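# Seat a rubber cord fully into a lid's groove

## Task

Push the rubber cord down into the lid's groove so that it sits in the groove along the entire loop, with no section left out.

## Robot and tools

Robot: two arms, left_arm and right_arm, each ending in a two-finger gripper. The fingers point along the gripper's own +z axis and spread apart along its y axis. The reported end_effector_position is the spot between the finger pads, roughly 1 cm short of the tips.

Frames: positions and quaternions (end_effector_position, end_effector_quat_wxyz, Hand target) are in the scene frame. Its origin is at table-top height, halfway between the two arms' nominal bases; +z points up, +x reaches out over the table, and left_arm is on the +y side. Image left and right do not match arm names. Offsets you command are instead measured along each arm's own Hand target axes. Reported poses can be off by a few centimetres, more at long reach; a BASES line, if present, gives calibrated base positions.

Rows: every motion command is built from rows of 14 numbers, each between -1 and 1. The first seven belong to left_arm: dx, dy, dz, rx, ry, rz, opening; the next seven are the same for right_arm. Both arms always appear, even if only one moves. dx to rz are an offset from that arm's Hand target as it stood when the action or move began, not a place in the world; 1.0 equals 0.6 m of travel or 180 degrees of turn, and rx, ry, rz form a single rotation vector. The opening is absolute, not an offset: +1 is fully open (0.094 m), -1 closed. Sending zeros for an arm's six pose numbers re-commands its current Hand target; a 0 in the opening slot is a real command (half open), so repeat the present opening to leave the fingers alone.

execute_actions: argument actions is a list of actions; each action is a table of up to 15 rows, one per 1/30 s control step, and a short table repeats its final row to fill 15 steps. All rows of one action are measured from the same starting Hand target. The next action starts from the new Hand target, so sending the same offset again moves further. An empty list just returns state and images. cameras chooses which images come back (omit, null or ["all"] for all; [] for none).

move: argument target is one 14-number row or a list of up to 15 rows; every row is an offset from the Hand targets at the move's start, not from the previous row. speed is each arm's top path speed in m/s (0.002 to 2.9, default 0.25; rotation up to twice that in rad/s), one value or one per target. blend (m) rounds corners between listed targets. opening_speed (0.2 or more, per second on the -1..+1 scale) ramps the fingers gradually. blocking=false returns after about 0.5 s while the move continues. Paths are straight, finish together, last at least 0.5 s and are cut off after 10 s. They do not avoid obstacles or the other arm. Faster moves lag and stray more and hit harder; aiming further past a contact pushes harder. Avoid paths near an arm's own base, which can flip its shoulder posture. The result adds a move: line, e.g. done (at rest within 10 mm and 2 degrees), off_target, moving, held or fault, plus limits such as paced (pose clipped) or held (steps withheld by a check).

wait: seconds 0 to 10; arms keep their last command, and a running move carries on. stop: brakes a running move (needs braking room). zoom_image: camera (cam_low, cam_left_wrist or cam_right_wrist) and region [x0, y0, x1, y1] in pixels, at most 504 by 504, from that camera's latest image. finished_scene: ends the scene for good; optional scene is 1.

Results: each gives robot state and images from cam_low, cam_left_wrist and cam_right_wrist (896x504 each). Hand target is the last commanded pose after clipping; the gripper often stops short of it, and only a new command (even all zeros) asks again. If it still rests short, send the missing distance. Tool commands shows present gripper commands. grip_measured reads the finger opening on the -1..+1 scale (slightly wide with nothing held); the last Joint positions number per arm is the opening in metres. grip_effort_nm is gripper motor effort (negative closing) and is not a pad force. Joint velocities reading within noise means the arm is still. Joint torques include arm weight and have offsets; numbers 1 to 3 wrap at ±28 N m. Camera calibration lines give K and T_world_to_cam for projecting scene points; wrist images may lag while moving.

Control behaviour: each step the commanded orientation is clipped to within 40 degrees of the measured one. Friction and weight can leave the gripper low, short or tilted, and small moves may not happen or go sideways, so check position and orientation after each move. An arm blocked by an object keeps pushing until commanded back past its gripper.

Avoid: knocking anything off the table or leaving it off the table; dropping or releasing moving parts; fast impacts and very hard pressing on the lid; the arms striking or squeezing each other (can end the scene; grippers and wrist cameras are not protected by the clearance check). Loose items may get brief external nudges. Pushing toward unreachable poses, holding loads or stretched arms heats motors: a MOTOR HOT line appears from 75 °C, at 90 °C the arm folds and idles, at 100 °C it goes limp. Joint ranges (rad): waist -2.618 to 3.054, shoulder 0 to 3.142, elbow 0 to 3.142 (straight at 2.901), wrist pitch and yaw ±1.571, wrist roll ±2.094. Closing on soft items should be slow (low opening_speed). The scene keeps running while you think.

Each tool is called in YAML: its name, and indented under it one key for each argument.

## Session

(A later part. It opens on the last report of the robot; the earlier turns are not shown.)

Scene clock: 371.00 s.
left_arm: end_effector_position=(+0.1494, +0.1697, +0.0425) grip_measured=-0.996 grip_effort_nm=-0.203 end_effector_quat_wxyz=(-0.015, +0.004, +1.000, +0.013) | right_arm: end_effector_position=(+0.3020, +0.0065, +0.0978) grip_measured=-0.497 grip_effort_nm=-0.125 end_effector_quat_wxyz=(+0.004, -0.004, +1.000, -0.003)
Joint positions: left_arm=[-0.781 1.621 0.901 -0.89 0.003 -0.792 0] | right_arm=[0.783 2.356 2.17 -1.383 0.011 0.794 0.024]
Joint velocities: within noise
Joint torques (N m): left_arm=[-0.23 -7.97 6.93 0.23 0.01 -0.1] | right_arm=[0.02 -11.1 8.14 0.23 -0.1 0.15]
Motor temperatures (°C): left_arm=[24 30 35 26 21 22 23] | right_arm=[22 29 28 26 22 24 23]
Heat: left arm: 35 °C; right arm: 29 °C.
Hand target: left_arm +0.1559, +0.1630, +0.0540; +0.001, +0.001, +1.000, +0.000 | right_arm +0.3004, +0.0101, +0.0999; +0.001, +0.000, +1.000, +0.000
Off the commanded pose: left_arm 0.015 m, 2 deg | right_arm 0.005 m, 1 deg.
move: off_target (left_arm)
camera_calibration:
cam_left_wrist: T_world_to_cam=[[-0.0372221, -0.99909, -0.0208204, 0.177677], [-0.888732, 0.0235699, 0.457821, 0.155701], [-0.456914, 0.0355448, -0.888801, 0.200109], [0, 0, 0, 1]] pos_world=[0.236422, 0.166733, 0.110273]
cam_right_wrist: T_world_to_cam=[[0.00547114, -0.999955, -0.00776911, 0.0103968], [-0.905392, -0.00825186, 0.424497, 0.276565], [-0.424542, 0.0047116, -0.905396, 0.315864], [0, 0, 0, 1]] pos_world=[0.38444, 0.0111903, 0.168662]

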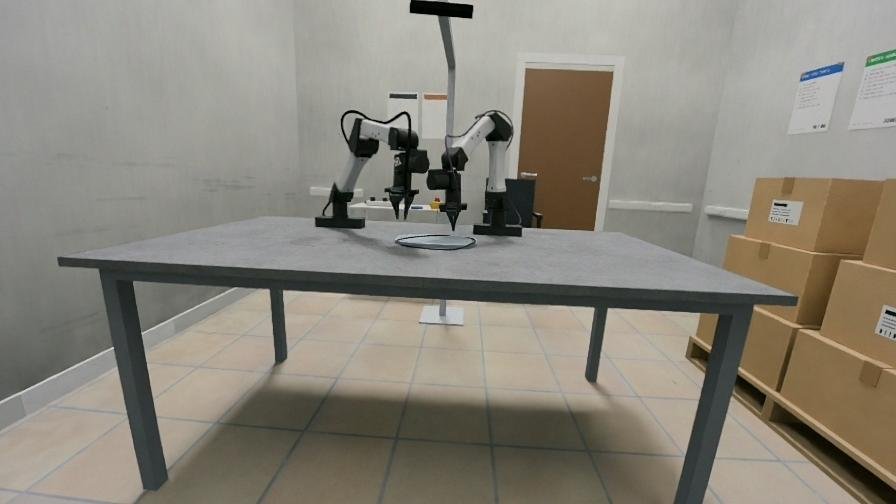

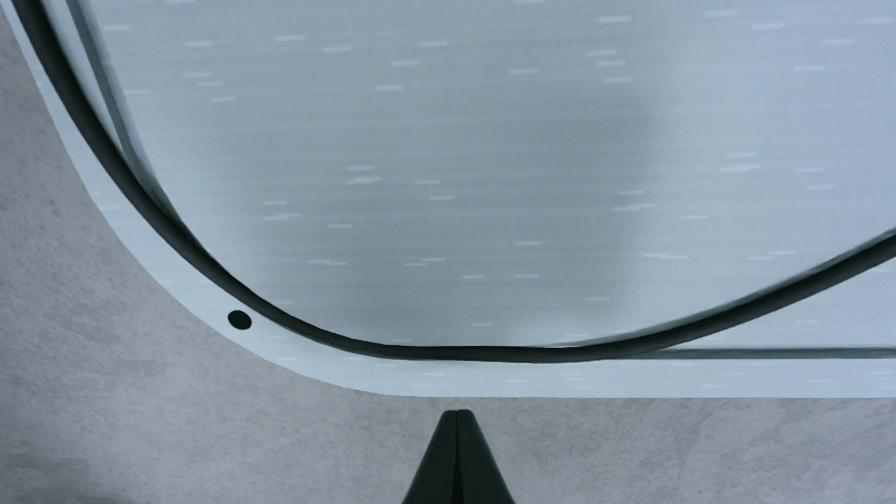

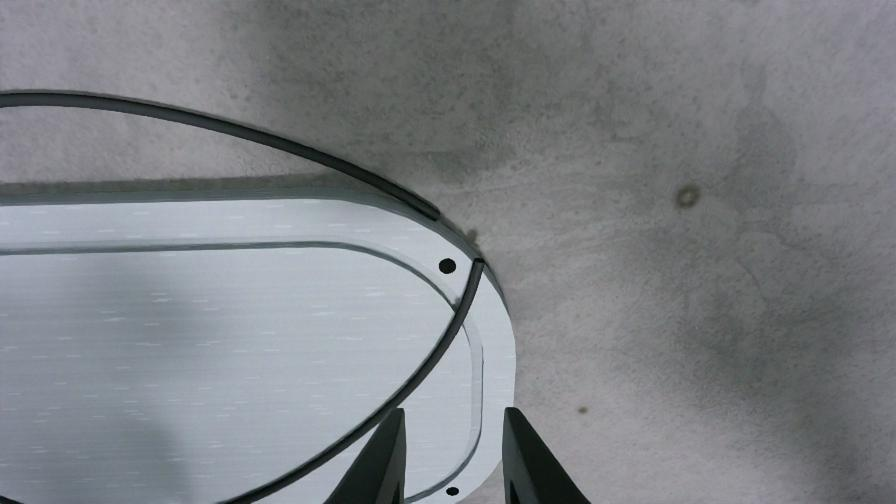

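move:
  target: [0,0,0,0,0,0,-1,0.032,-0.007,0.09,0,0,0,-0.5]
  speed: 0.12
  cameras: ["cam_right_wrist"]

Scene clock: 381.73 s.
left_arm: end_effector_position=(+0.1494, +0.1698, +0.0425) grip_measured=-0.996 grip_effort_nm=-0.212 end_effector_quat_wxyz=(-0.015, +0.004, +1.000, +0.013) | right_arm: end_effector_position=(+0.2807, -0.0015, +0.0300) grip_measured=-0.498 grip_effort_nm=-0.110 end_effector_quat_wxyz=(-0.013, -0.002, +1.000, -0.020)
Joint positions: left_arm=[-0.781 1.621 0.901 -0.89 0.003 -0.792 0] | right_arm=[0.804 2.344 1.876 -1.151 0.008 0.818 0.024]
Joint velocities: within noise
Joint torques (N m): left_arm=[-0.14 -7.9 7.17 0.21 -0.04 -0.08] | right_arm=[0.18 -15.13 5.64 0.47 -0.11 0.19]
Motor temperatures (°C): left_arm=[24 30 35 26 21 22 23] | right_arm=[22 31 29 26 22 24 23]
Heat: left arm: 35 °C; right arm: 31 °C.
Hand target: left_arm +0.1559, +0.1629, +0.0540; +0.001, +0.001, +1.000, +0.000 | right_arm +0.2813, +0.0059, +0.0460; +0.001, +0.000, +1.000, +0.000
Off the commanded pose: left_arm 0.015 m, 2 deg | right_arm 0.018 m, 3 deg.
move: off_target (left_arm, right_arm)
camera_calibration:
cam_right_wrist: T_world_to_cam=[[0.00302322, -0.999669, 0.0255412, 0.00157807], [-0.889861, 0.00896315, 0.456143, 0.280654], [-0.456221, -0.0241071, -0.88954, 0.253841], [0, 0, 0, 1]] pos_world=[0.365546, 0.00518137, 0.0977425]
Images, in order (width x height): cam_right_wrist 896x504.

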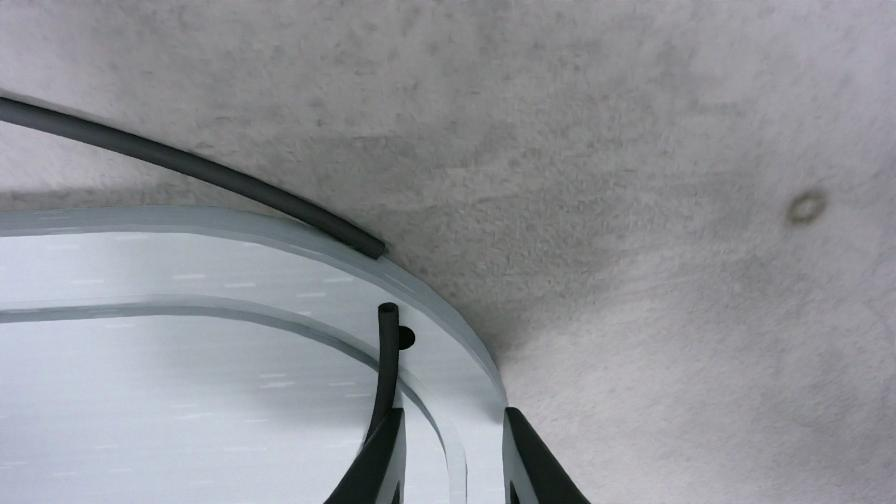

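move:
  target: [0,0,0,0,0,0,-1,0,0,-0.03,0,0,0,-0.2]
  speed: 0.1
  cameras: ["cam_right_wrist"]

Scene clock: 387.80 s.
left_arm: end_effector_position=(+0.1493, +0.1699, +0.0426) grip_measured=-0.996 grip_effort_nm=-0.217 end_effector_quat_wxyz=(-0.015, +0.004, +1.000, +0.013) | right_arm: end_effector_position=(+0.2798, -0.0027, +0.0406) grip_measured=-0.203 grip_effort_nm=0.144 end_effector_quat_wxyz=(-0.014, -0.002, +1.000, -0.021)
Joint positions: left_arm=[-0.781 1.621 0.901 -0.891 0.003 -0.792 0] | right_arm=[0.804 2.329 1.895 -1.185 0.009 0.819 0.037]
Joint velocities: within noise
Joint torques (N m): left_arm=[-0.31 -8.32 7.2 0.28 -0.01 -0.07] | right_arm=[0.24 -15.24 7.87 0.17 -0.09 0.15]
Motor temperatures (°C): left_arm=[24 30 35 26 21 22 23] | right_arm=[22 35 29 26 22 24 23]
Heat: left arm: 35 °C; right arm: 35 °C.
Hand target: left_arm +0.1559, +0.1630, +0.0540; +0.001, +0.001, +1.000, +0.000 | right_arm +0.2812, +0.0060, +0.0639; +0.001, +0.000, +1.000, +0.000
Off the commanded pose: left_arm 0.015 m, 2 deg | right_arm 0.025 m, 3 deg.
move: off_target (left_arm, right_arm)
camera_calibration:
cam_right_wrist: T_world_to_cam=[[0.00240412, -0.999611, 0.0277878, 0.000197955], [-0.889655, 0.0105507, 0.456511, 0.275001], [-0.456626, -0.0258191, -0.889284, 0.263001], [0, 0, 0, 1]] pos_world=[0.364749, 0.00408687, 0.108336]
Images, in order (width x height): cam_right_wrist 896x504.

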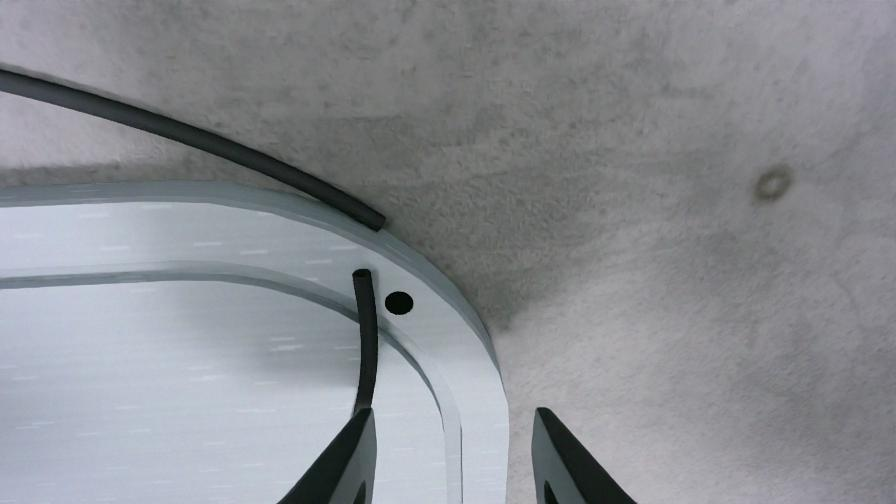

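move:
  target: [0,0,0,0,0,0,-1,0,0.0,-0.05,0,0,0,-0.2]
  speed: 0.15
  cameras: []

move:
  target: [0,0,0,0,0,0,-1,0,0.025,0,0,0,0,-0.4]
  speed: 0.15
  cameras: ["cam_right_wrist"]

Scene clock: 392.77 s.
left_arm: end_effector_position=(+0.1493, +0.1699, +0.0426) grip_measured=-0.996 grip_effort_nm=-0.208 end_effector_quat_wxyz=(-0.015, +0.004, +1.000, +0.013) | right_arm: end_effector_position=(+0.2816, -0.0007, +0.0730) grip_measured=-0.203 grip_effort_nm=0.139 end_effector_quat_wxyz=(-0.011, -0.002, +1.000, -0.018)
Joint positions: left_arm=[-0.781 1.621 0.901 -0.891 0.003 -0.792 0] | right_arm=[0.804 2.314 1.998 -1.297 0.008 0.819 0.037]
Joint velocities: within noise
Joint torques (N m): left_arm=[-0.47 -7.92 6.97 0.28 -0.03 -0.05] | right_arm=[0.34 -14.67 7.94 0.14 -0.09 0.14]
Motor temperatures (°C): left_arm=[24 31 35 26 21 22 23] | right_arm=[22 36 29 25 22 24 23]
Heat: left arm: 35 °C; right arm: 36 °C.
Hand target: left_arm +0.1559, +0.1629, +0.0540; +0.001, +0.001, +1.000, +0.000 | right_arm +0.2812, +0.0060, +0.0939; +0.001, +0.000, +1.000, +0.000
Off the commanded pose: left_arm 0.015 m, 2 deg | right_arm 0.022 m, 3 deg.
move: off_target (left_arm, right_arm)
No camera images: "cameras" was empty.

Scene clock: 393.80 s.
left_arm: end_effector_position=(+0.1493, +0.1699, +0.0426) grip_measured=-0.996 grip_effort_nm=-0.212 end_effector_quat_wxyz=(-0.015, +0.004, +1.000, +0.013) | right_arm: end_effector_position=(+0.2834, +0.0173, +0.0950) grip_measured=-0.397 grip_effort_nm=-0.125 end_effector_quat_wxyz=(+0.006, -0.003, +1.000, +0.000)
Joint positions: left_arm=[-0.781 1.621 0.901 -0.891 0.003 -0.792 0] | right_arm=[0.828 2.32 2.096 -1.338 0.008 0.841 0.028]
Joint velocities: within noise
Joint torques (N m): left_arm=[-0.23 -8.27 7.02 0.24 0 -0.02] | right_arm=[0.14 -10.21 8.18 0.29 -0.09 0.16]
Motor temperatures (°C): left_arm=[24 31 35 26 21 22 23] | right_arm=[22 37 29 25 22 24 23]
Heat: left arm: 35 °C; right arm: 37 °C.
Hand target: left_arm +0.1560, +0.1629, +0.0540; +0.001, +0.001, +1.000, +0.000 | right_arm +0.2812, +0.0209, +0.0939; +0.001, +0.000, +1.000, +0.000
Off the commanded pose: left_arm 0.015 m, 2 deg | right_arm 0.004 m, 1 deg.
move: off_target (left_arm)
camera_calibration:
cam_right_wrist: T_world_to_cam=[[0.00400588, -0.999878, -0.0151189, 0.0223134], [-0.906861, -0.0100038, 0.421312, 0.261686], [-0.421412, 0.012023, -0.90679, 0.304479], [0, 0, 0, 1]] pos_world=[0.365534, 0.0212678, 0.166184]
Images, in order (width x height): cam_right_wrist 896x504.

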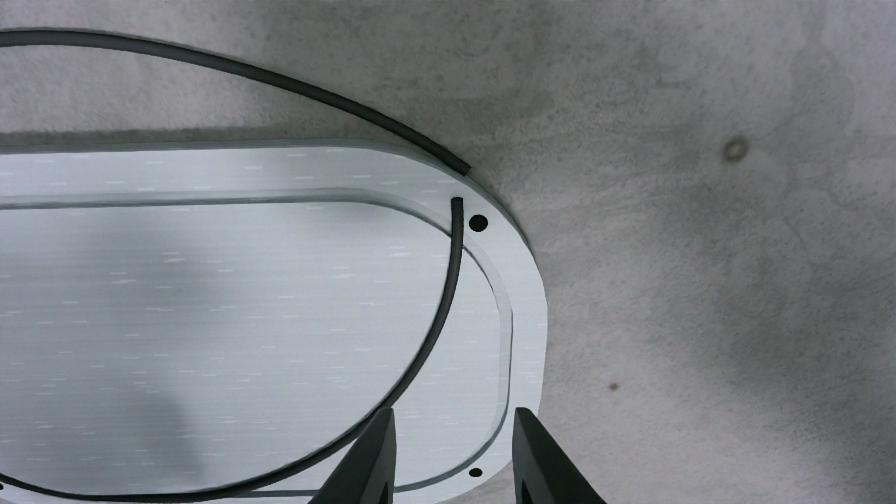

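move:
  target: [0,0,0,0,0,0,-1,0,0.0035,0.075,0,0,0,-0.5]
  speed: 0.08
  cameras: ["cam_right_wrist"]

Scene clock: 403.53 s.
left_arm: end_effector_position=(+0.1492, +0.1699, +0.0426) grip_measured=-0.996 grip_effort_nm=-0.212 end_effector_quat_wxyz=(-0.015, +0.004, +1.000, +0.013) | right_arm: end_effector_position=(+0.2848, +0.0189, +0.0549) grip_measured=-0.497 grip_effort_nm=-0.120 end_effector_quat_wxyz=(+0.005, -0.001, +1.000, -0.001)
Joint positions: left_arm=[-0.781 1.621 0.901 -0.891 0.003 -0.792 0] | right_arm=[0.828 2.345 1.981 -1.201 0.008 0.844 0.024]
Joint velocities: within noise
Joint torques (N m): left_arm=[-0.23 -7.98 7.09 0.29 0 -0.04] | right_arm=[0.32 -10.67 6 0.53 -0.07 0.15]
Motor temperatures (°C): left_arm=[24 31 35 26 21 22 23] | right_arm=[22 38 29 25 22 24 23]
Heat: left arm: 35 °C; right arm: 38 °C.
Hand target: left_arm +0.1559, +0.1630, +0.0540; +0.001, +0.001, +1.000, +0.000 | right_arm +0.2813, +0.0230, +0.0489; +0.001, +0.000, +1.000, +0.000
Off the commanded pose: left_arm 0.015 m, 2 deg | right_arm 0.008 m, 1 deg.
move: off_target (left_arm)
camera_calibration:
cam_right_wrist: T_world_to_cam=[[0.000925635, -0.999919, -0.0126839, 0.0240268], [-0.905901, -0.00620997, 0.423445, 0.27944], [-0.423489, 0.0110984, -0.905833, 0.269253], [0, 0, 0, 1]] pos_world=[0.367148, 0.0227719, 0.125876]
Images, in order (width x height): cam_right_wrist 896x504.

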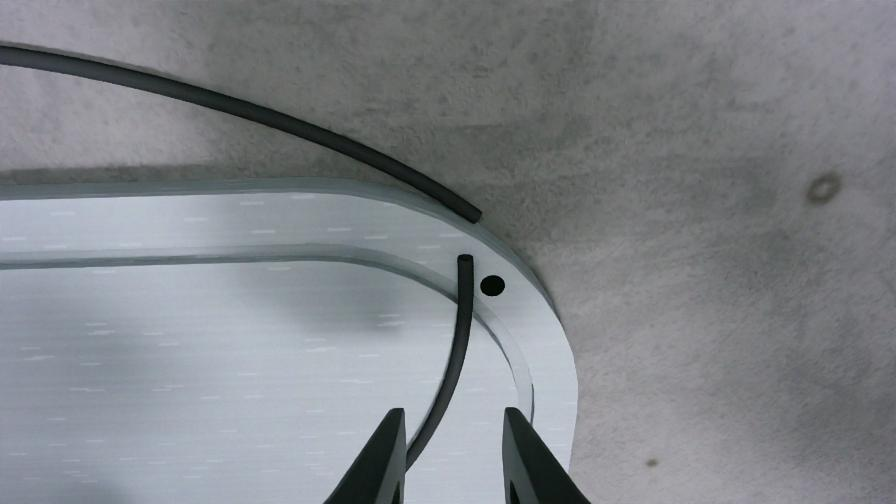

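move:
  target: [0,0,0,0,0,0,-1,0.002,0,0.045,0,0,0,-0.5]
  speed: 0.06
  cameras: ["cam_right_wrist"]

Scene clock: 407.20 s.
left_arm: end_effector_position=(+0.1492, +0.1699, +0.0426) grip_measured=-0.996 grip_effort_nm=-0.217 end_effector_quat_wxyz=(-0.015, +0.004, +1.000, +0.013) | right_arm: end_effector_position=(+0.2832, +0.0199, +0.0285) grip_measured=-0.497 grip_effort_nm=-0.120 end_effector_quat_wxyz=(+0.005, -0.003, +1.000, -0.001)
Joint positions: left_arm=[-0.781 1.621 0.901 -0.891 0.003 -0.792 0] | right_arm=[0.832 2.364 1.907 -1.108 0.008 0.845 0.024]
Joint velocities: within noise
Joint torques (N m): left_arm=[-0.28 -8.21 7.02 0.21 -0.03 -0.08] | right_arm=[0.13 -10.61 5.98 0.55 -0.09 0.15]
Motor temperatures (°C): left_arm=[24 31 35 26 21 22 23] | right_arm=[22 37 29 25 22 24 23]
Heat: left arm: 35 °C; right arm: 37 °C.
Hand target: left_arm +0.1559, +0.1630, +0.0540; +0.001, +0.001, +1.000, +0.000 | right_arm +0.2801, +0.0230, +0.0219; +0.001, +0.000, +1.000, +0.000
Off the commanded pose: left_arm 0.015 m, 2 deg | right_arm 0.008 m, 1 deg.
move: off_target (left_arm)
camera_calibration:
cam_right_wrist: T_world_to_cam=[[0.00367166, -0.999906, -0.0132092, 0.023943], [-0.906108, -0.00891461, 0.422953, 0.289268], [-0.423031, 0.010416, -0.906056, 0.244475], [0, 0, 0, 1]] pos_world=[0.36544, 0.023973, 0.0994774]
Images, in order (width x height): cam_right_wrist 896x504.

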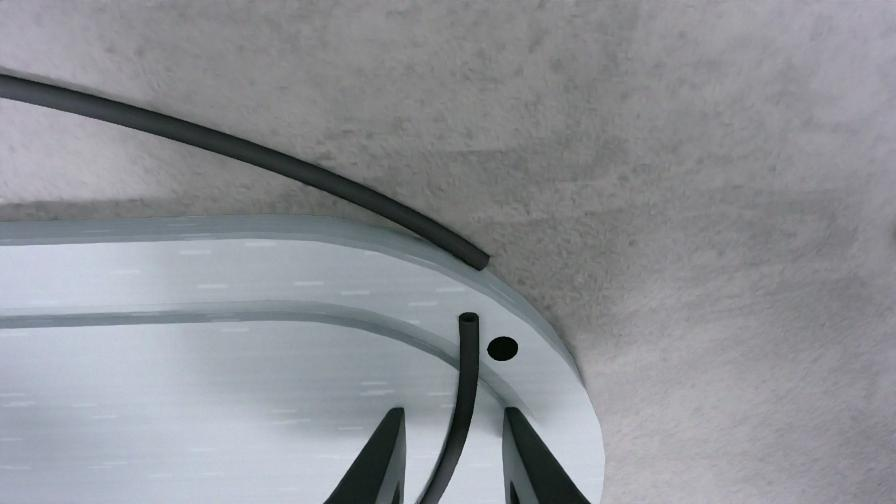

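move:
  target: [0,0,0,0,0,0,-1,0,0,0.017,0,0,0,-0.5]
  speed: 0.06
  cameras: []

move:
  target: [0,0,0,0,0,0,-1,0,0,0,0,0,0,-0.97]
  opening_speed: 0.5
  cameras: ["cam_right_wrist"]

Scene clock: 410.70 s.
left_arm: end_effector_position=(+0.1492, +0.1699, +0.0426) grip_measured=-0.996 grip_effort_nm=-0.208 end_effector_quat_wxyz=(-0.015, +0.004, +1.000, +0.013) | right_arm: end_effector_position=(+0.2836, +0.0204, +0.0264) grip_measured=-0.498 grip_effort_nm=-0.115 end_effector_quat_wxyz=(+0.007, -0.002, +1.000, +0.001)
Joint positions: left_arm=[-0.781 1.621 0.901 -0.891 0.003 -0.792 0] | right_arm=[0.832 2.364 1.899 -1.095 0.008 0.846 0.024]
Joint velocities: within noise
Joint torques (N m): left_arm=[-0.21 -8.13 7.15 0.23 -0.04 -0.11] | right_arm=[0.16 -9.69 4.81 0.82 -0.09 0.18]
Motor temperatures (°C): left_arm=[24 31 35 26 21 22 23] | right_arm=[22 38 29 25 22 24 23]
Heat: left arm: 35 °C; right arm: 38 °C.
Hand target: left_arm +0.1559, +0.1630, +0.0540; +0.001, +0.001, +1.000, +0.000 | right_arm +0.2802, +0.0231, +0.0117; +0.001, +0.000, +1.000, +0.000
Off the commanded pose: left_arm 0.015 m, 2 deg | right_arm 0.015 m, 1 deg.
move: off_target (left_arm, right_arm)
No camera images: "cameras" was empty.

Scene clock: 411.87 s.
left_arm: end_effector_position=(+0.1492, +0.1699, +0.0426) grip_measured=-0.996 grip_effort_nm=-0.212 end_effector_quat_wxyz=(-0.015, +0.004, +1.000, +0.013) | right_arm: end_effector_position=(+0.2852, +0.0241, +0.0265) grip_measured=-0.945 grip_effort_nm=-0.955 end_effector_quat_wxyz=(+0.009, -0.002, +1.000, +0.009)
Joint positions: left_arm=[-0.781 1.621 0.901 -0.891 0.003 -0.792 0] | right_arm=[0.832 2.364 1.899 -1.079 0.001 0.846 0.003]
Joint velocities: within noise
Joint torques (N m): left_arm=[-0.1 -8.39 6.93 0.22 -0.01 -0.05] | right_arm=[0.16 -9.69 4.85 0.67 -0.03 0.15]
Motor temperatures (°C): left_arm=[24 31 35 26 21 22 23] | right_arm=[22 38 29 25 22 24 23]
Heat: left arm: 35 °C; right arm: 38 °C.
Hand target: left_arm +0.1559, +0.1630, +0.0540; +0.001, +0.001, +1.000, +0.000 | right_arm +0.2802, +0.0230, +0.0117; +0.001, +0.000, +1.000, +0.000
Off the commanded pose: left_arm 0.015 m, 2 deg | right_arm 0.016 m, 1 deg.
move: off_target (left_arm, right_arm)
camera_calibration:
cam_right_wrist: T_world_to_cam=[[0.0031783, -0.999444, -0.0331912, 0.0287937], [-0.909413, -0.0166926, 0.415559, 0.293305], [-0.415882, 0.0288638, -0.90896, 0.241115], [0, 0, 0, 1]] pos_world=[0.366919, 0.0267142, 0.0982337]
Images, in order (width x height): cam_right_wrist 896x504.

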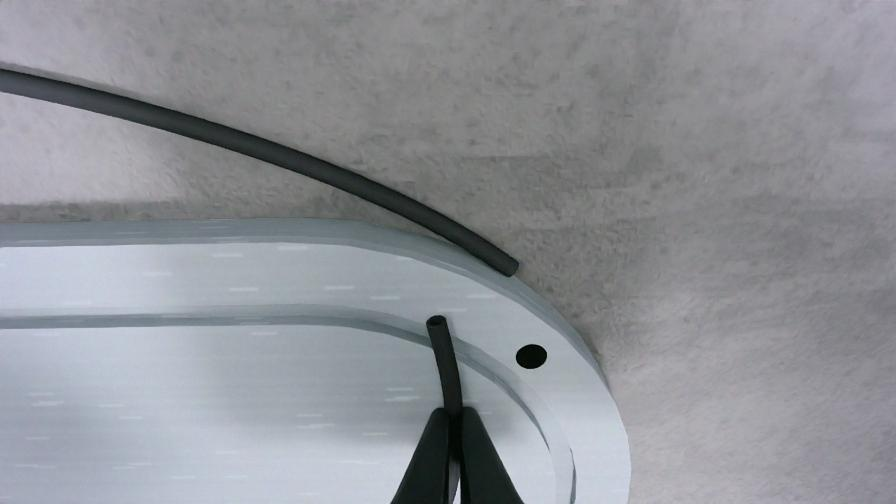

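move:
  target:
    - [0,0,0,0,0,0,-1,0,0,-0.09,0,0,0,-0.97]
    - [0,0,0,0,0,0,-1,0.085,-0.048,-0.08,0,0,0,-0.97]
  speed: 0.12

Scene clock: 422.70 s.
left_arm: end_effector_position=(+0.1492, +0.1699, +0.0426) grip_measured=-0.996 grip_effort_nm=-0.212 end_effector_quat_wxyz=(-0.015, +0.004, +1.000, +0.013) | right_arm: end_effector_position=(+0.2280, -0.0106, +0.0467) grip_measured=-0.949 grip_effort_nm=-1.018 end_effector_quat_wxyz=(-0.013, -0.004, +1.000, -0.017)
Joint positions: left_arm=[-0.781 1.621 0.901 -0.891 0.003 -0.792 0] | right_arm=[0.883 2.155 1.628 -1.086 0.001 0.894 0.002]
Joint velocities: within noise
Joint torques (N m): left_arm=[-0.16 -7.99 7.05 0.27 0.04 -0.04] | right_arm=[0.02 -13.42 5.71 0.44 -0.04 0.2]
Motor temperatures (°C): left_arm=[24 31 36 26 21 22 23] | right_arm=[22 38 29 25 22 24 23]
Heat: left arm: 36 °C; right arm: 38 °C.
Hand target: left_arm +0.1559, +0.1630, +0.0540; +0.001, +0.001, +1.000, +0.000 | right_arm +0.2291, -0.0058, +0.0596; +0.001, +0.000, +1.000, +0.000
Off the commanded pose: left_arm 0.015 m, 2 deg | right_arm 0.014 m, 3 deg.
move: off_target (left_arm, right_arm)
camera_calibration:
cam_left_wrist: T_world_to_cam=[[-0.0368983, -0.999085, -0.0216464, 0.177883], [-0.888386, 0.0228755, 0.458526, 0.155612], [-0.457611, 0.0361492, -0.888417, 0.199989], [0, 0, 0, 1]] pos_world=[0.236324, 0.166931, 0.110172]
cam_right_wrist: T_world_to_cam=[[0.00548681, -0.999799, 0.0192856, -0.00795773], [-0.890518, 0.00388833, 0.454932, 0.226395], [-0.454916, -0.0196703, -0.890317, 0.244184], [0, 0, 0, 1]] pos_world=[0.312736, -0.00403326, 0.11456]

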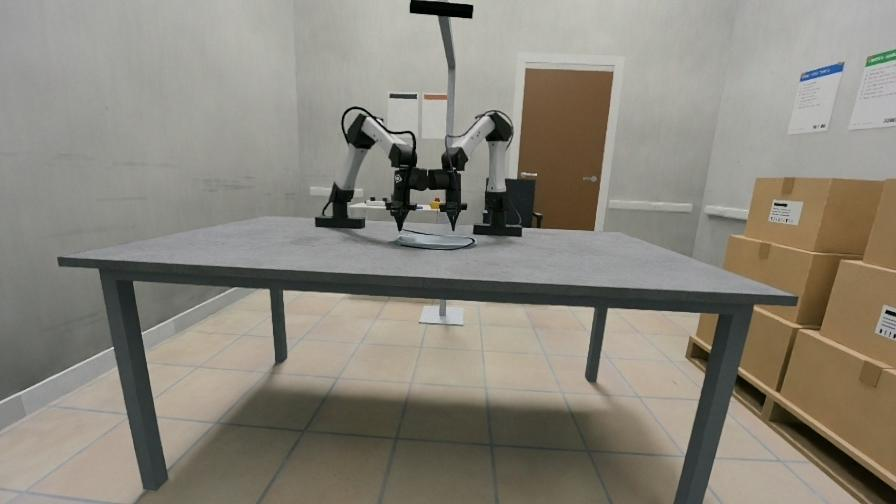

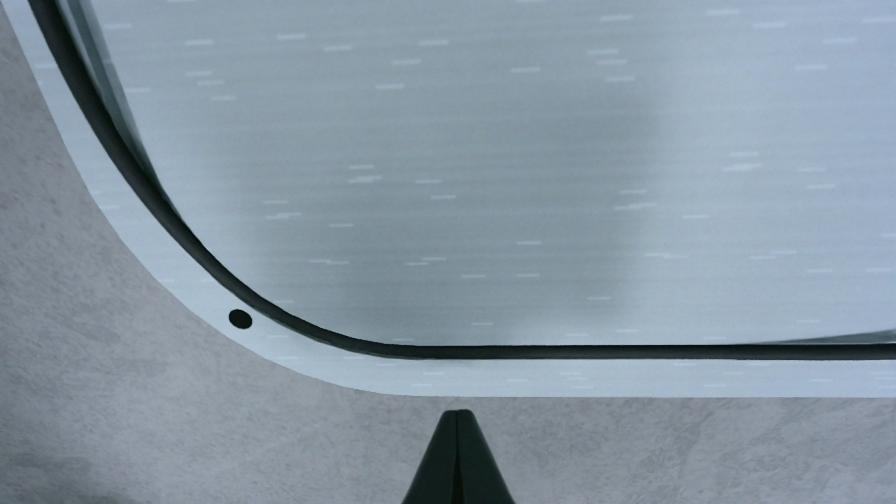

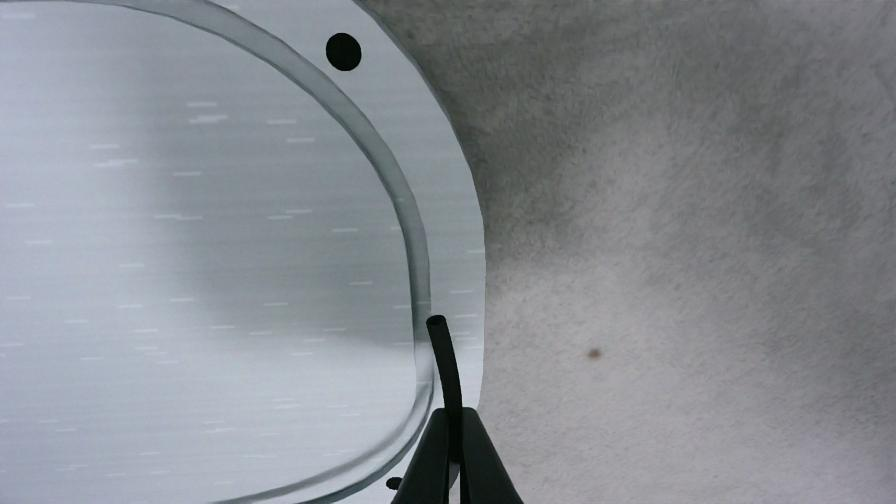

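move:
  target:
    - [0,0,0,0,0,0,-1,-0.007,0.016,0,0,0,0,-0.97]
    - [0,0,0,0,0,0,-1,-0.007,0.010,0.04,0,0,0,-0.97]
  speed: 0.08
  cameras: ["cam_right_wrist"]

Scene clock: 428.07 s.
left_arm: end_effector_position=(+0.1492, +0.1699, +0.0426) grip_measured=-0.996 grip_effort_nm=-0.208 end_effector_quat_wxyz=(-0.015, +0.004, +1.000, +0.013) | right_arm: end_effector_position=(+0.2338, -0.0007, +0.0414) grip_measured=-0.949 grip_effort_nm=-1.018 end_effector_quat_wxyz=(+0.002, -0.003, +1.000, +0.002)
Joint positions: left_arm=[-0.781 1.621 0.901 -0.891 0.003 -0.792 0] | right_arm=[0.887 2.159 1.614 -1.021 0.001 0.899 0.002]
Joint velocities: within noise
Joint torques (N m): left_arm=[-0.28 -8.03 7.02 0.22 -0.02 -0.01] | right_arm=[-0.27 -9.21 5.83 0.57 -0.03 0.13]
Motor temperatures (°C): left_arm=[24 31 36 26 21 22 23] | right_arm=[22 38 29 25 22 24 23]
Heat: left arm: 36 °C; right arm: 38 °C.
Hand target: left_arm +0.1559, +0.1630, +0.0540; +0.001, +0.001, +1.000, +0.000 | right_arm +0.2334, +0.0002, +0.0357; +0.001, +0.000, +1.000, +0.000
Off the commanded pose: left_arm 0.015 m, 2 deg | right_arm 0.006 m, 0 deg.
move: off_target (left_arm)
camera_calibration:
cam_right_wrist: T_world_to_cam=[[0.00468134, -0.999833, -0.0176433, 0.00365335], [-0.903471, -0.0117914, 0.428488, 0.238005], [-0.428624, 0.0139343, -0.903375, 0.236668], [0, 0, 0, 1]] pos_world=[0.316455, 0.00316133, 0.111882]
Images, in order (width x height): cam_right_wrist 896x504.

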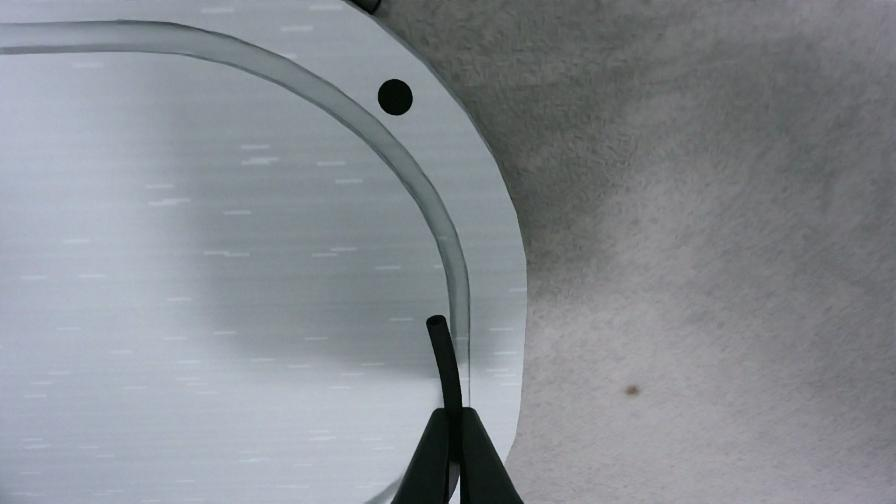

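move:
  target: [0,0,0,0,0,0,-1,0,0,0.035,0,0,0.055,-0.97]
  speed: 0.08

Scene clock: 434.37 s.
left_arm: end_effector_position=(+0.1492, +0.1699, +0.0426) grip_measured=-0.996 grip_effort_nm=-0.208 end_effector_quat_wxyz=(-0.015, +0.004, +1.000, +0.013) | right_arm: end_effector_position=(+0.2339, -0.0005, +0.0259) grip_measured=-0.949 grip_effort_nm=-1.023 end_effector_quat_wxyz=(+0.002, +0.081, +0.997, +0.002)
Joint positions: left_arm=[-0.781 1.621 0.901 -0.891 0.003 -0.792 0] | right_arm=[0.887 2.179 1.581 -0.967 0.001 1.066 0.002]
Joint velocities: within noise
Joint torques (N m): left_arm=[-0.32 -8.25 7.1 0.21 -0.03 -0.08] | right_arm=[-0.23 -8.44 4.96 0.75 -0.01 0.21]
Motor temperatures (°C): left_arm=[24 31 36 26 21 22 23] | right_arm=[22 37 29 25 22 24 24]
Heat: left arm: 36 °C; right arm: 37 °C.
Hand target: left_arm +0.1559, +0.1630, +0.0540; +0.001, +0.001, +1.000, +0.000 | right_arm +0.2334, +0.0002, +0.0146; +0.001, +0.086, +0.996, +0.000
Off the commanded pose: left_arm 0.015 m, 2 deg | right_arm 0.011 m, 1 deg.
move: off_target (left_arm, right_arm)
camera_calibration:
cam_left_wrist: T_world_to_cam=[[-0.0368983, -0.999085, -0.0216464, 0.177883], [-0.888386, 0.0228755, 0.458526, 0.155612], [-0.457611, 0.0361492, -0.888417, 0.199989], [0, 0, 0, 1]] pos_world=[0.236324, 0.166931, 0.110172]
cam_right_wrist: T_world_to_cam=[[-0.162355, -0.986543, -0.0193079, 0.0426956], [-0.892827, 0.138545, 0.428562, 0.242435], [-0.42012, 0.0868178, -0.903306, 0.220812], [0, 0, 0, 1]] pos_world=[0.316152, -0.0106375, 0.0963865]

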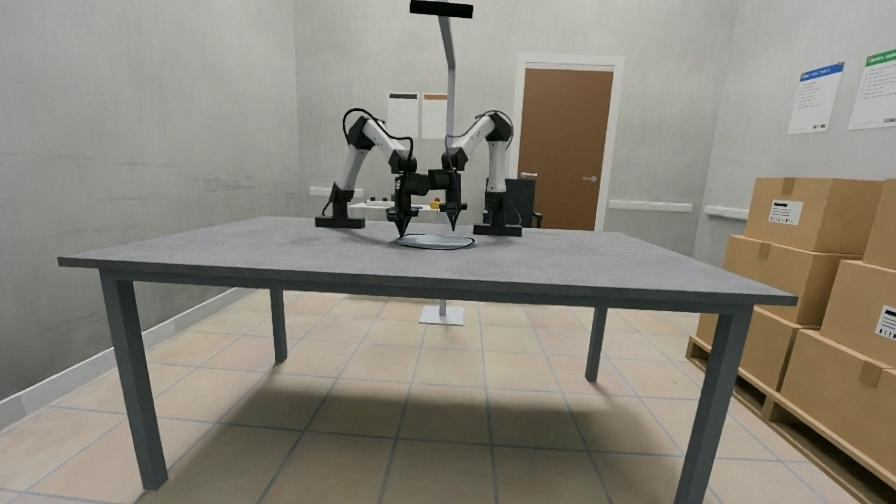

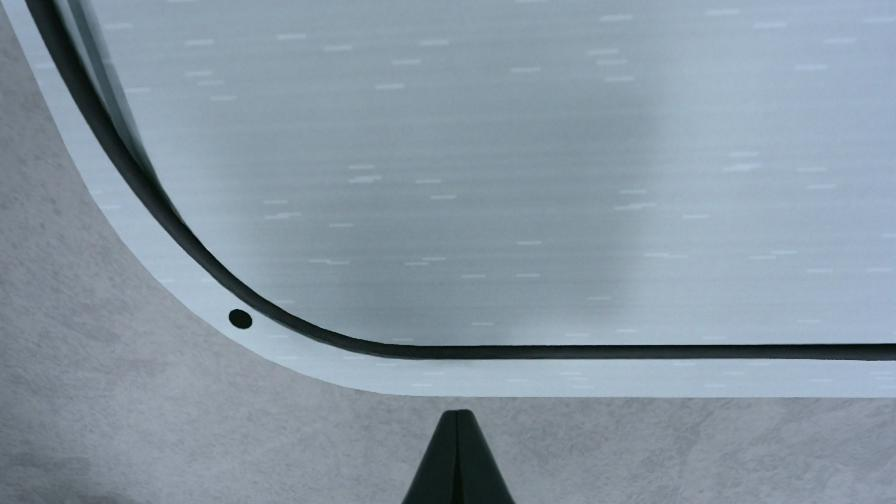

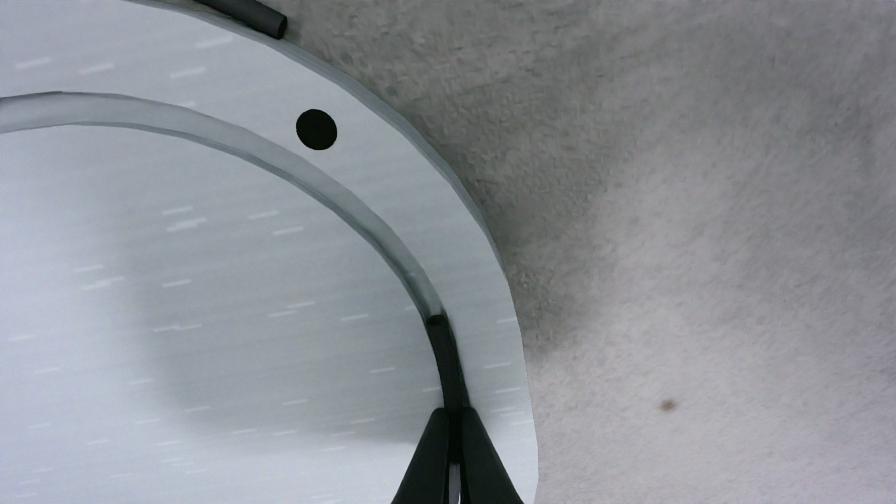

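move:
  target:
    - [-0.0035,-0.0183,0.025,0,0,0,-1,0,0,0,0,0,0,-0.97]
    - [-0.0035,-0.0183,0.07,0,0,0,-1,0,0,0,0,0,0,-0.97]
    - [-0.0035,-0.0183,0.025,0,0,0,-1,0,0,0,0,0,0,-0.97]
    - [-0.0035,-0.04,0.025,0,0,0,-1,0,0,0,0,0,0,-0.97]
    - [-0.0035,-0.04,0.07,0,0,0,-1,0,0,0,0,0,0,-0.97]
    - [-0.0035,-0.04,0.025,0,0,0,-1,0,0,0,0,0,0,-0.97]
    - [-0.0035,-0.0617,0.025,0,0,0,-1,0,0,0,0,0,0,-0.97]
    - [-0.0035,-0.0617,0.07,0,0,0,-1,0,0,0,0,0,0,-0.97]
    - [-0.0035,-0.0617,0.025,0,0,0,-1,0,0,0,0,0,0,-0.97]
    - [-0.0035,-0.0833,0.025,0,0,0,-1,0,0,0,0,0,0,-0.97]
    - [-0.0035,-0.0833,0.07,0,0,0,-1,0,0,0,0,0,0,-0.97]
    - [-0.0035,-0.0833,0.0,0,0,0,-1,0,0,0,0,0,0,-0.97]
  speed: 0.08
  cameras: ["cam_left_wrist","cam_right_wrist"]

Scene clock: 447.70 s.
left_arm: end_effector_position=(+0.1533, +0.1437, +0.0251) grip_measured=-0.996 grip_effort_nm=-0.212 end_effector_quat_wxyz=(-0.010, +0.005, +1.000, +0.010) | right_arm: end_effector_position=(+0.2339, -0.0005, +0.0259) grip_measured=-0.949 grip_effort_nm=-1.018 end_effector_quat_wxyz=(+0.002, +0.081, +0.997, +0.002)
Joint positions: left_arm=[-0.839 1.725 0.939 -0.813 0.003 -0.848 0] | right_arm=[0.887 2.179 1.581 -0.967 0.001 1.068 0.002]
Joint velocities: within noise
Joint torques (N m): left_arm=[0.09 -6.6 4.64 0.42 0.03 0.1] | right_arm=[-0.2 -8.54 4.98 0.75 -0.01 0.17]
Motor temperatures (°C): left_arm=[24 31 36 26 21 22 23] | right_arm=[22 37 29 25 22 24 24]
Heat: left arm: 36 °C; right arm: 37 °C.
Hand target: left_arm +0.1537, +0.1436, +0.0250; -0.010, +0.005, +1.000, +0.009 (not the last commanded pose) | right_arm +0.2334, +0.0002, +0.0146; +0.001, +0.086, +0.996, +0.000
Off the commanded pose: left_arm 0.042 m, 2 deg | right_arm 0.011 m, 1 deg.
move: held (left_arm; a check stopped the path), off_target (right_arm); path passed 6 of 12 targets; limits=held
pose unreachable (left arm): on one or more control steps of this call, first in action 0 (counted from 0), this arm could not follow its commanded pose, so it was not sent that pose on those steps. It may still have moved: this result reports where it is.
cause: moving toward the commanded pose would bring a part of the arm too close to another arm (this arm's wrist (the part past joint 4) and the right arm's wrist (the part past joint 4), at the place that arm is still heading or pushing toward).
camera_calibration:
cam_left_wrist: T_world_to_cam=[[-0.0383163, -0.999158, -0.0146654, 0.151493], [-0.892797, 0.0276383, 0.44961, 0.168111], [-0.448826, 0.0303206, -0.893105, 0.186933], [0, 0, 0, 1]] pos_world=[0.239794, 0.141051, 0.0935885]
cam_right_wrist: T_world_to_cam=[[-0.163465, -0.98636, -0.019331, 0.0429508], [-0.892676, 0.13954, 0.428554, 0.242415], [-0.420011, 0.0873098, -0.903309, 0.220793], [0, 0, 0, 1]] pos_world=[0.316155, -0.0107391, 0.0963865]
Images, in order (width x height): cam_left_wrist 896x504, cam_right_wrist 896x504.

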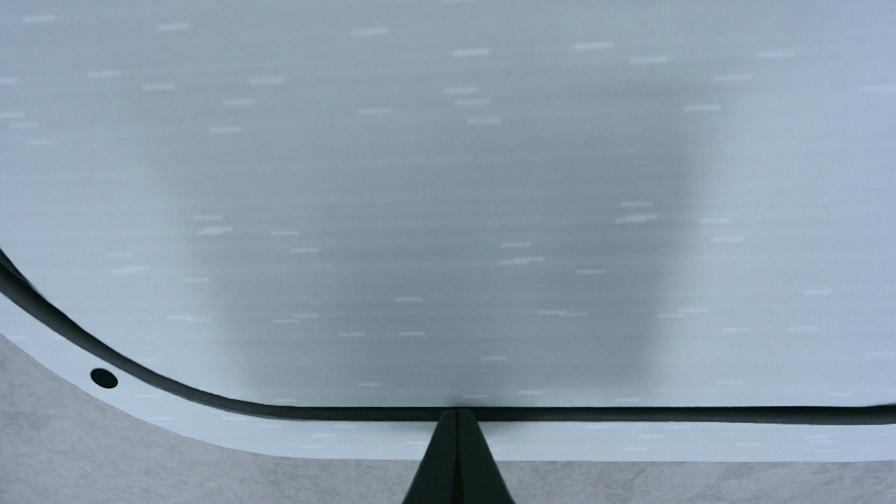

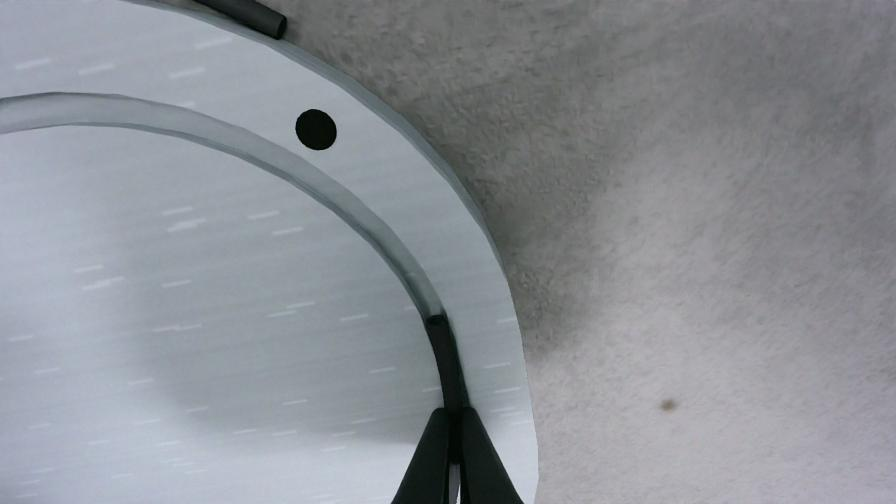

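move:
  target:
    - [0,-0.00,0.05,0,0,0,-1,0,0,0,0,0,0,-0.97]
  speed: 0.1
  cameras: []

move:
  target: [0,0,0,0,0,0,-1,0,0,0,0,0,0,-0.86]
  opening_speed: 0.4
  cameras: ["cam_right_wrist"]

Scene clock: 457.33 s.
left_arm: end_effector_position=(+0.1545, +0.1421, +0.0213) grip_measured=-0.996 grip_effort_nm=-0.208 end_effector_quat_wxyz=(-0.006, +0.005, +1.000, +0.004) | right_arm: end_effector_position=(+0.2339, -0.0005, +0.0259) grip_measured=-0.949 grip_effort_nm=-1.018 end_effector_quat_wxyz=(+0.002, +0.081, +0.997, +0.002)
Joint positions: left_arm=[-0.839 1.728 0.925 -0.782 0.004 -0.848 0] | right_arm=[0.887 2.179 1.581 -0.967 0.001 1.068 0.002]
Joint velocities: within noise
Joint torques (N m): left_arm=[0.01 -1.59 0.83 1.37 0.01 0] | right_arm=[-0.24 -8.44 4.98 0.75 -0.02 0.16]
Motor temperatures (°C): left_arm=[24 30 36 26 21 22 23] | right_arm=[22 37 29 25 22 24 24]
Heat: left arm: 36 °C; right arm: 37 °C.
Hand target: left_arm +0.1530, +0.1442, -0.0051; -0.010, +0.005, +1.000, +0.009 | right_arm +0.2334, +0.0002, +0.0146; +0.001, +0.086, +0.996, +0.000
Off the commanded pose: left_arm 0.026 m, 1 deg | right_arm 0.011 m, 1 deg.
move: off_target (left_arm, right_arm)
No camera images: "cameras" was empty.

Scene clock: 458.03 s.
left_arm: end_effector_position=(+0.1545, +0.1421, +0.0213) grip_measured=-0.996 grip_effort_nm=-0.208 end_effector_quat_wxyz=(-0.006, +0.005, +1.000, +0.004) | right_arm: end_effector_position=(+0.2333, -0.0013, +0.0257) grip_measured=-0.863 grip_effort_nm=0.159 end_effector_quat_wxyz=(+0.001, +0.081, +0.997, +0.001)
Joint positions: left_arm=[-0.839 1.728 0.925 -0.782 0.004 -0.848 0] | right_arm=[0.887 2.179 1.581 -0.97 0.001 1.068 0.006]
Joint velocities: within noise
Joint torques (N m): left_arm=[-0.09 -1.36 1.01 1.37 0.03 0.04] | right_arm=[-0.21 -8.5 5.04 0.78 -0.01 0.18]
Motor temperatures (°C): left_arm=[24 30 36 26 21 22 23] | right_arm=[22 37 29 25 22 24 24]
Heat: left arm: 36 °C; right arm: 37 °C.
Hand target: left_arm +0.1530, +0.1442, -0.0051; -0.010, +0.005, +1.000, +0.009 | right_arm +0.2334, +0.0002, +0.0146; +0.001, +0.086, +0.996, +0.000
Off the commanded pose: left_arm 0.026 m, 1 deg | right_arm 0.011 m, 1 deg.
move: off_target (left_arm, right_arm)
camera_calibration:
cam_right_wrist: T_world_to_cam=[[-0.163948, -0.986339, -0.0159928, 0.0421125], [-0.891611, 0.141227, 0.430216, 0.241715], [-0.42208, 0.0847924, -0.902584, 0.220913], [0, 0, 0, 1]] pos_world=[0.315662, -0.0113311, 0.0960766]
Images, in order (width x height): cam_right_wrist 896x504.

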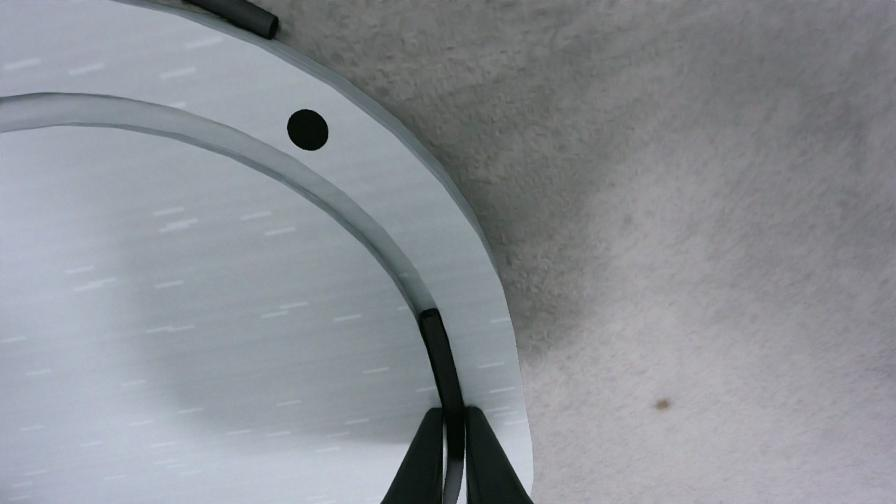

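move:
  target: [0,0,0,0,0,0,-1,0,0,-0.07,0,0,0,-0.86]
  speed: 0.12
  cameras: ["cam_right_wrist"]

Scene clock: 461.67 s.
left_arm: end_effector_position=(+0.1545, +0.1421, +0.0213) grip_measured=-0.996 grip_effort_nm=-0.212 end_effector_quat_wxyz=(-0.006, +0.005, +1.000, +0.004) | right_arm: end_effector_position=(+0.2319, -0.0030, +0.0298) grip_measured=-0.863 grip_effort_nm=0.139 end_effector_quat_wxyz=(-0.003, +0.081, +0.997, -0.006)
Joint positions: left_arm=[-0.839 1.728 0.925 -0.782 0.004 -0.848 0] | right_arm=[0.887 2.179 1.598 -1.002 0.001 1.068 0.006]
Joint velocities: within noise
Joint torques (N m): left_arm=[-0.01 -1.32 0.72 1.31 0.03 0.07] | right_arm=[-0.35 -10.29 5.89 0.38 -0.01 0.07]
Motor temperatures (°C): left_arm=[24 30 35 26 21 22 23] | right_arm=[22 37 29 25 22 24 24]
Heat: left arm: 35 °C; right arm: 37 °C.
Hand target: left_arm +0.1529, +0.1444, -0.0048; -0.010, +0.005, +1.000, +0.009 | right_arm +0.2319, -0.0031, +0.0297; -0.003, +0.081, +0.997, -0.005 (not the last commanded pose)
Off the commanded pose: left_arm 0.026 m, 1 deg | right_arm 0.027 m, 1 deg.
move: held (right_arm; a check stopped the path), off_target (left_arm; braked when a check withheld steps of right_arm); limits=held
pose unreachable (right arm): on one or more control steps of this call, first in action 0 (counted from 0), this arm could not follow its commanded pose, so it was not sent that pose on those steps. It may still have moved: this result reports where it is.
cause: moving toward the commanded pose would bring a part of the arm too close to another arm (this arm's gripper housing and the left arm's wrist (the part past joint 4), along the way the arms are being sent, or toward where that arm still pushes).
camera_calibration:
cam_right_wrist: T_world_to_cam=[[-0.164404, -0.986389, -0.00280065, 0.0399173], [-0.887341, 0.146655, 0.43717, 0.237749], [-0.430809, 0.0743578, -0.899375, 0.226003], [0, 0, 0, 1]] pos_world=[0.314891, -0.012298, 0.0994363]
Images, in order (width x height): cam_right_wrist 896x504.

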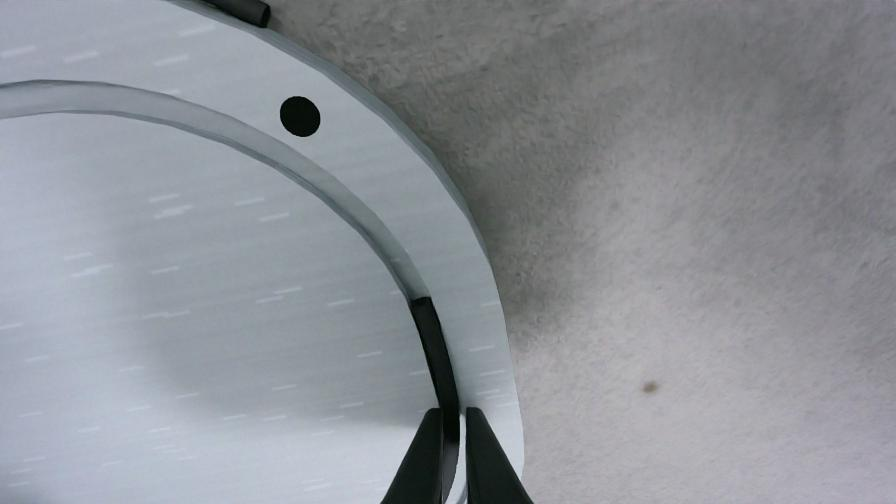

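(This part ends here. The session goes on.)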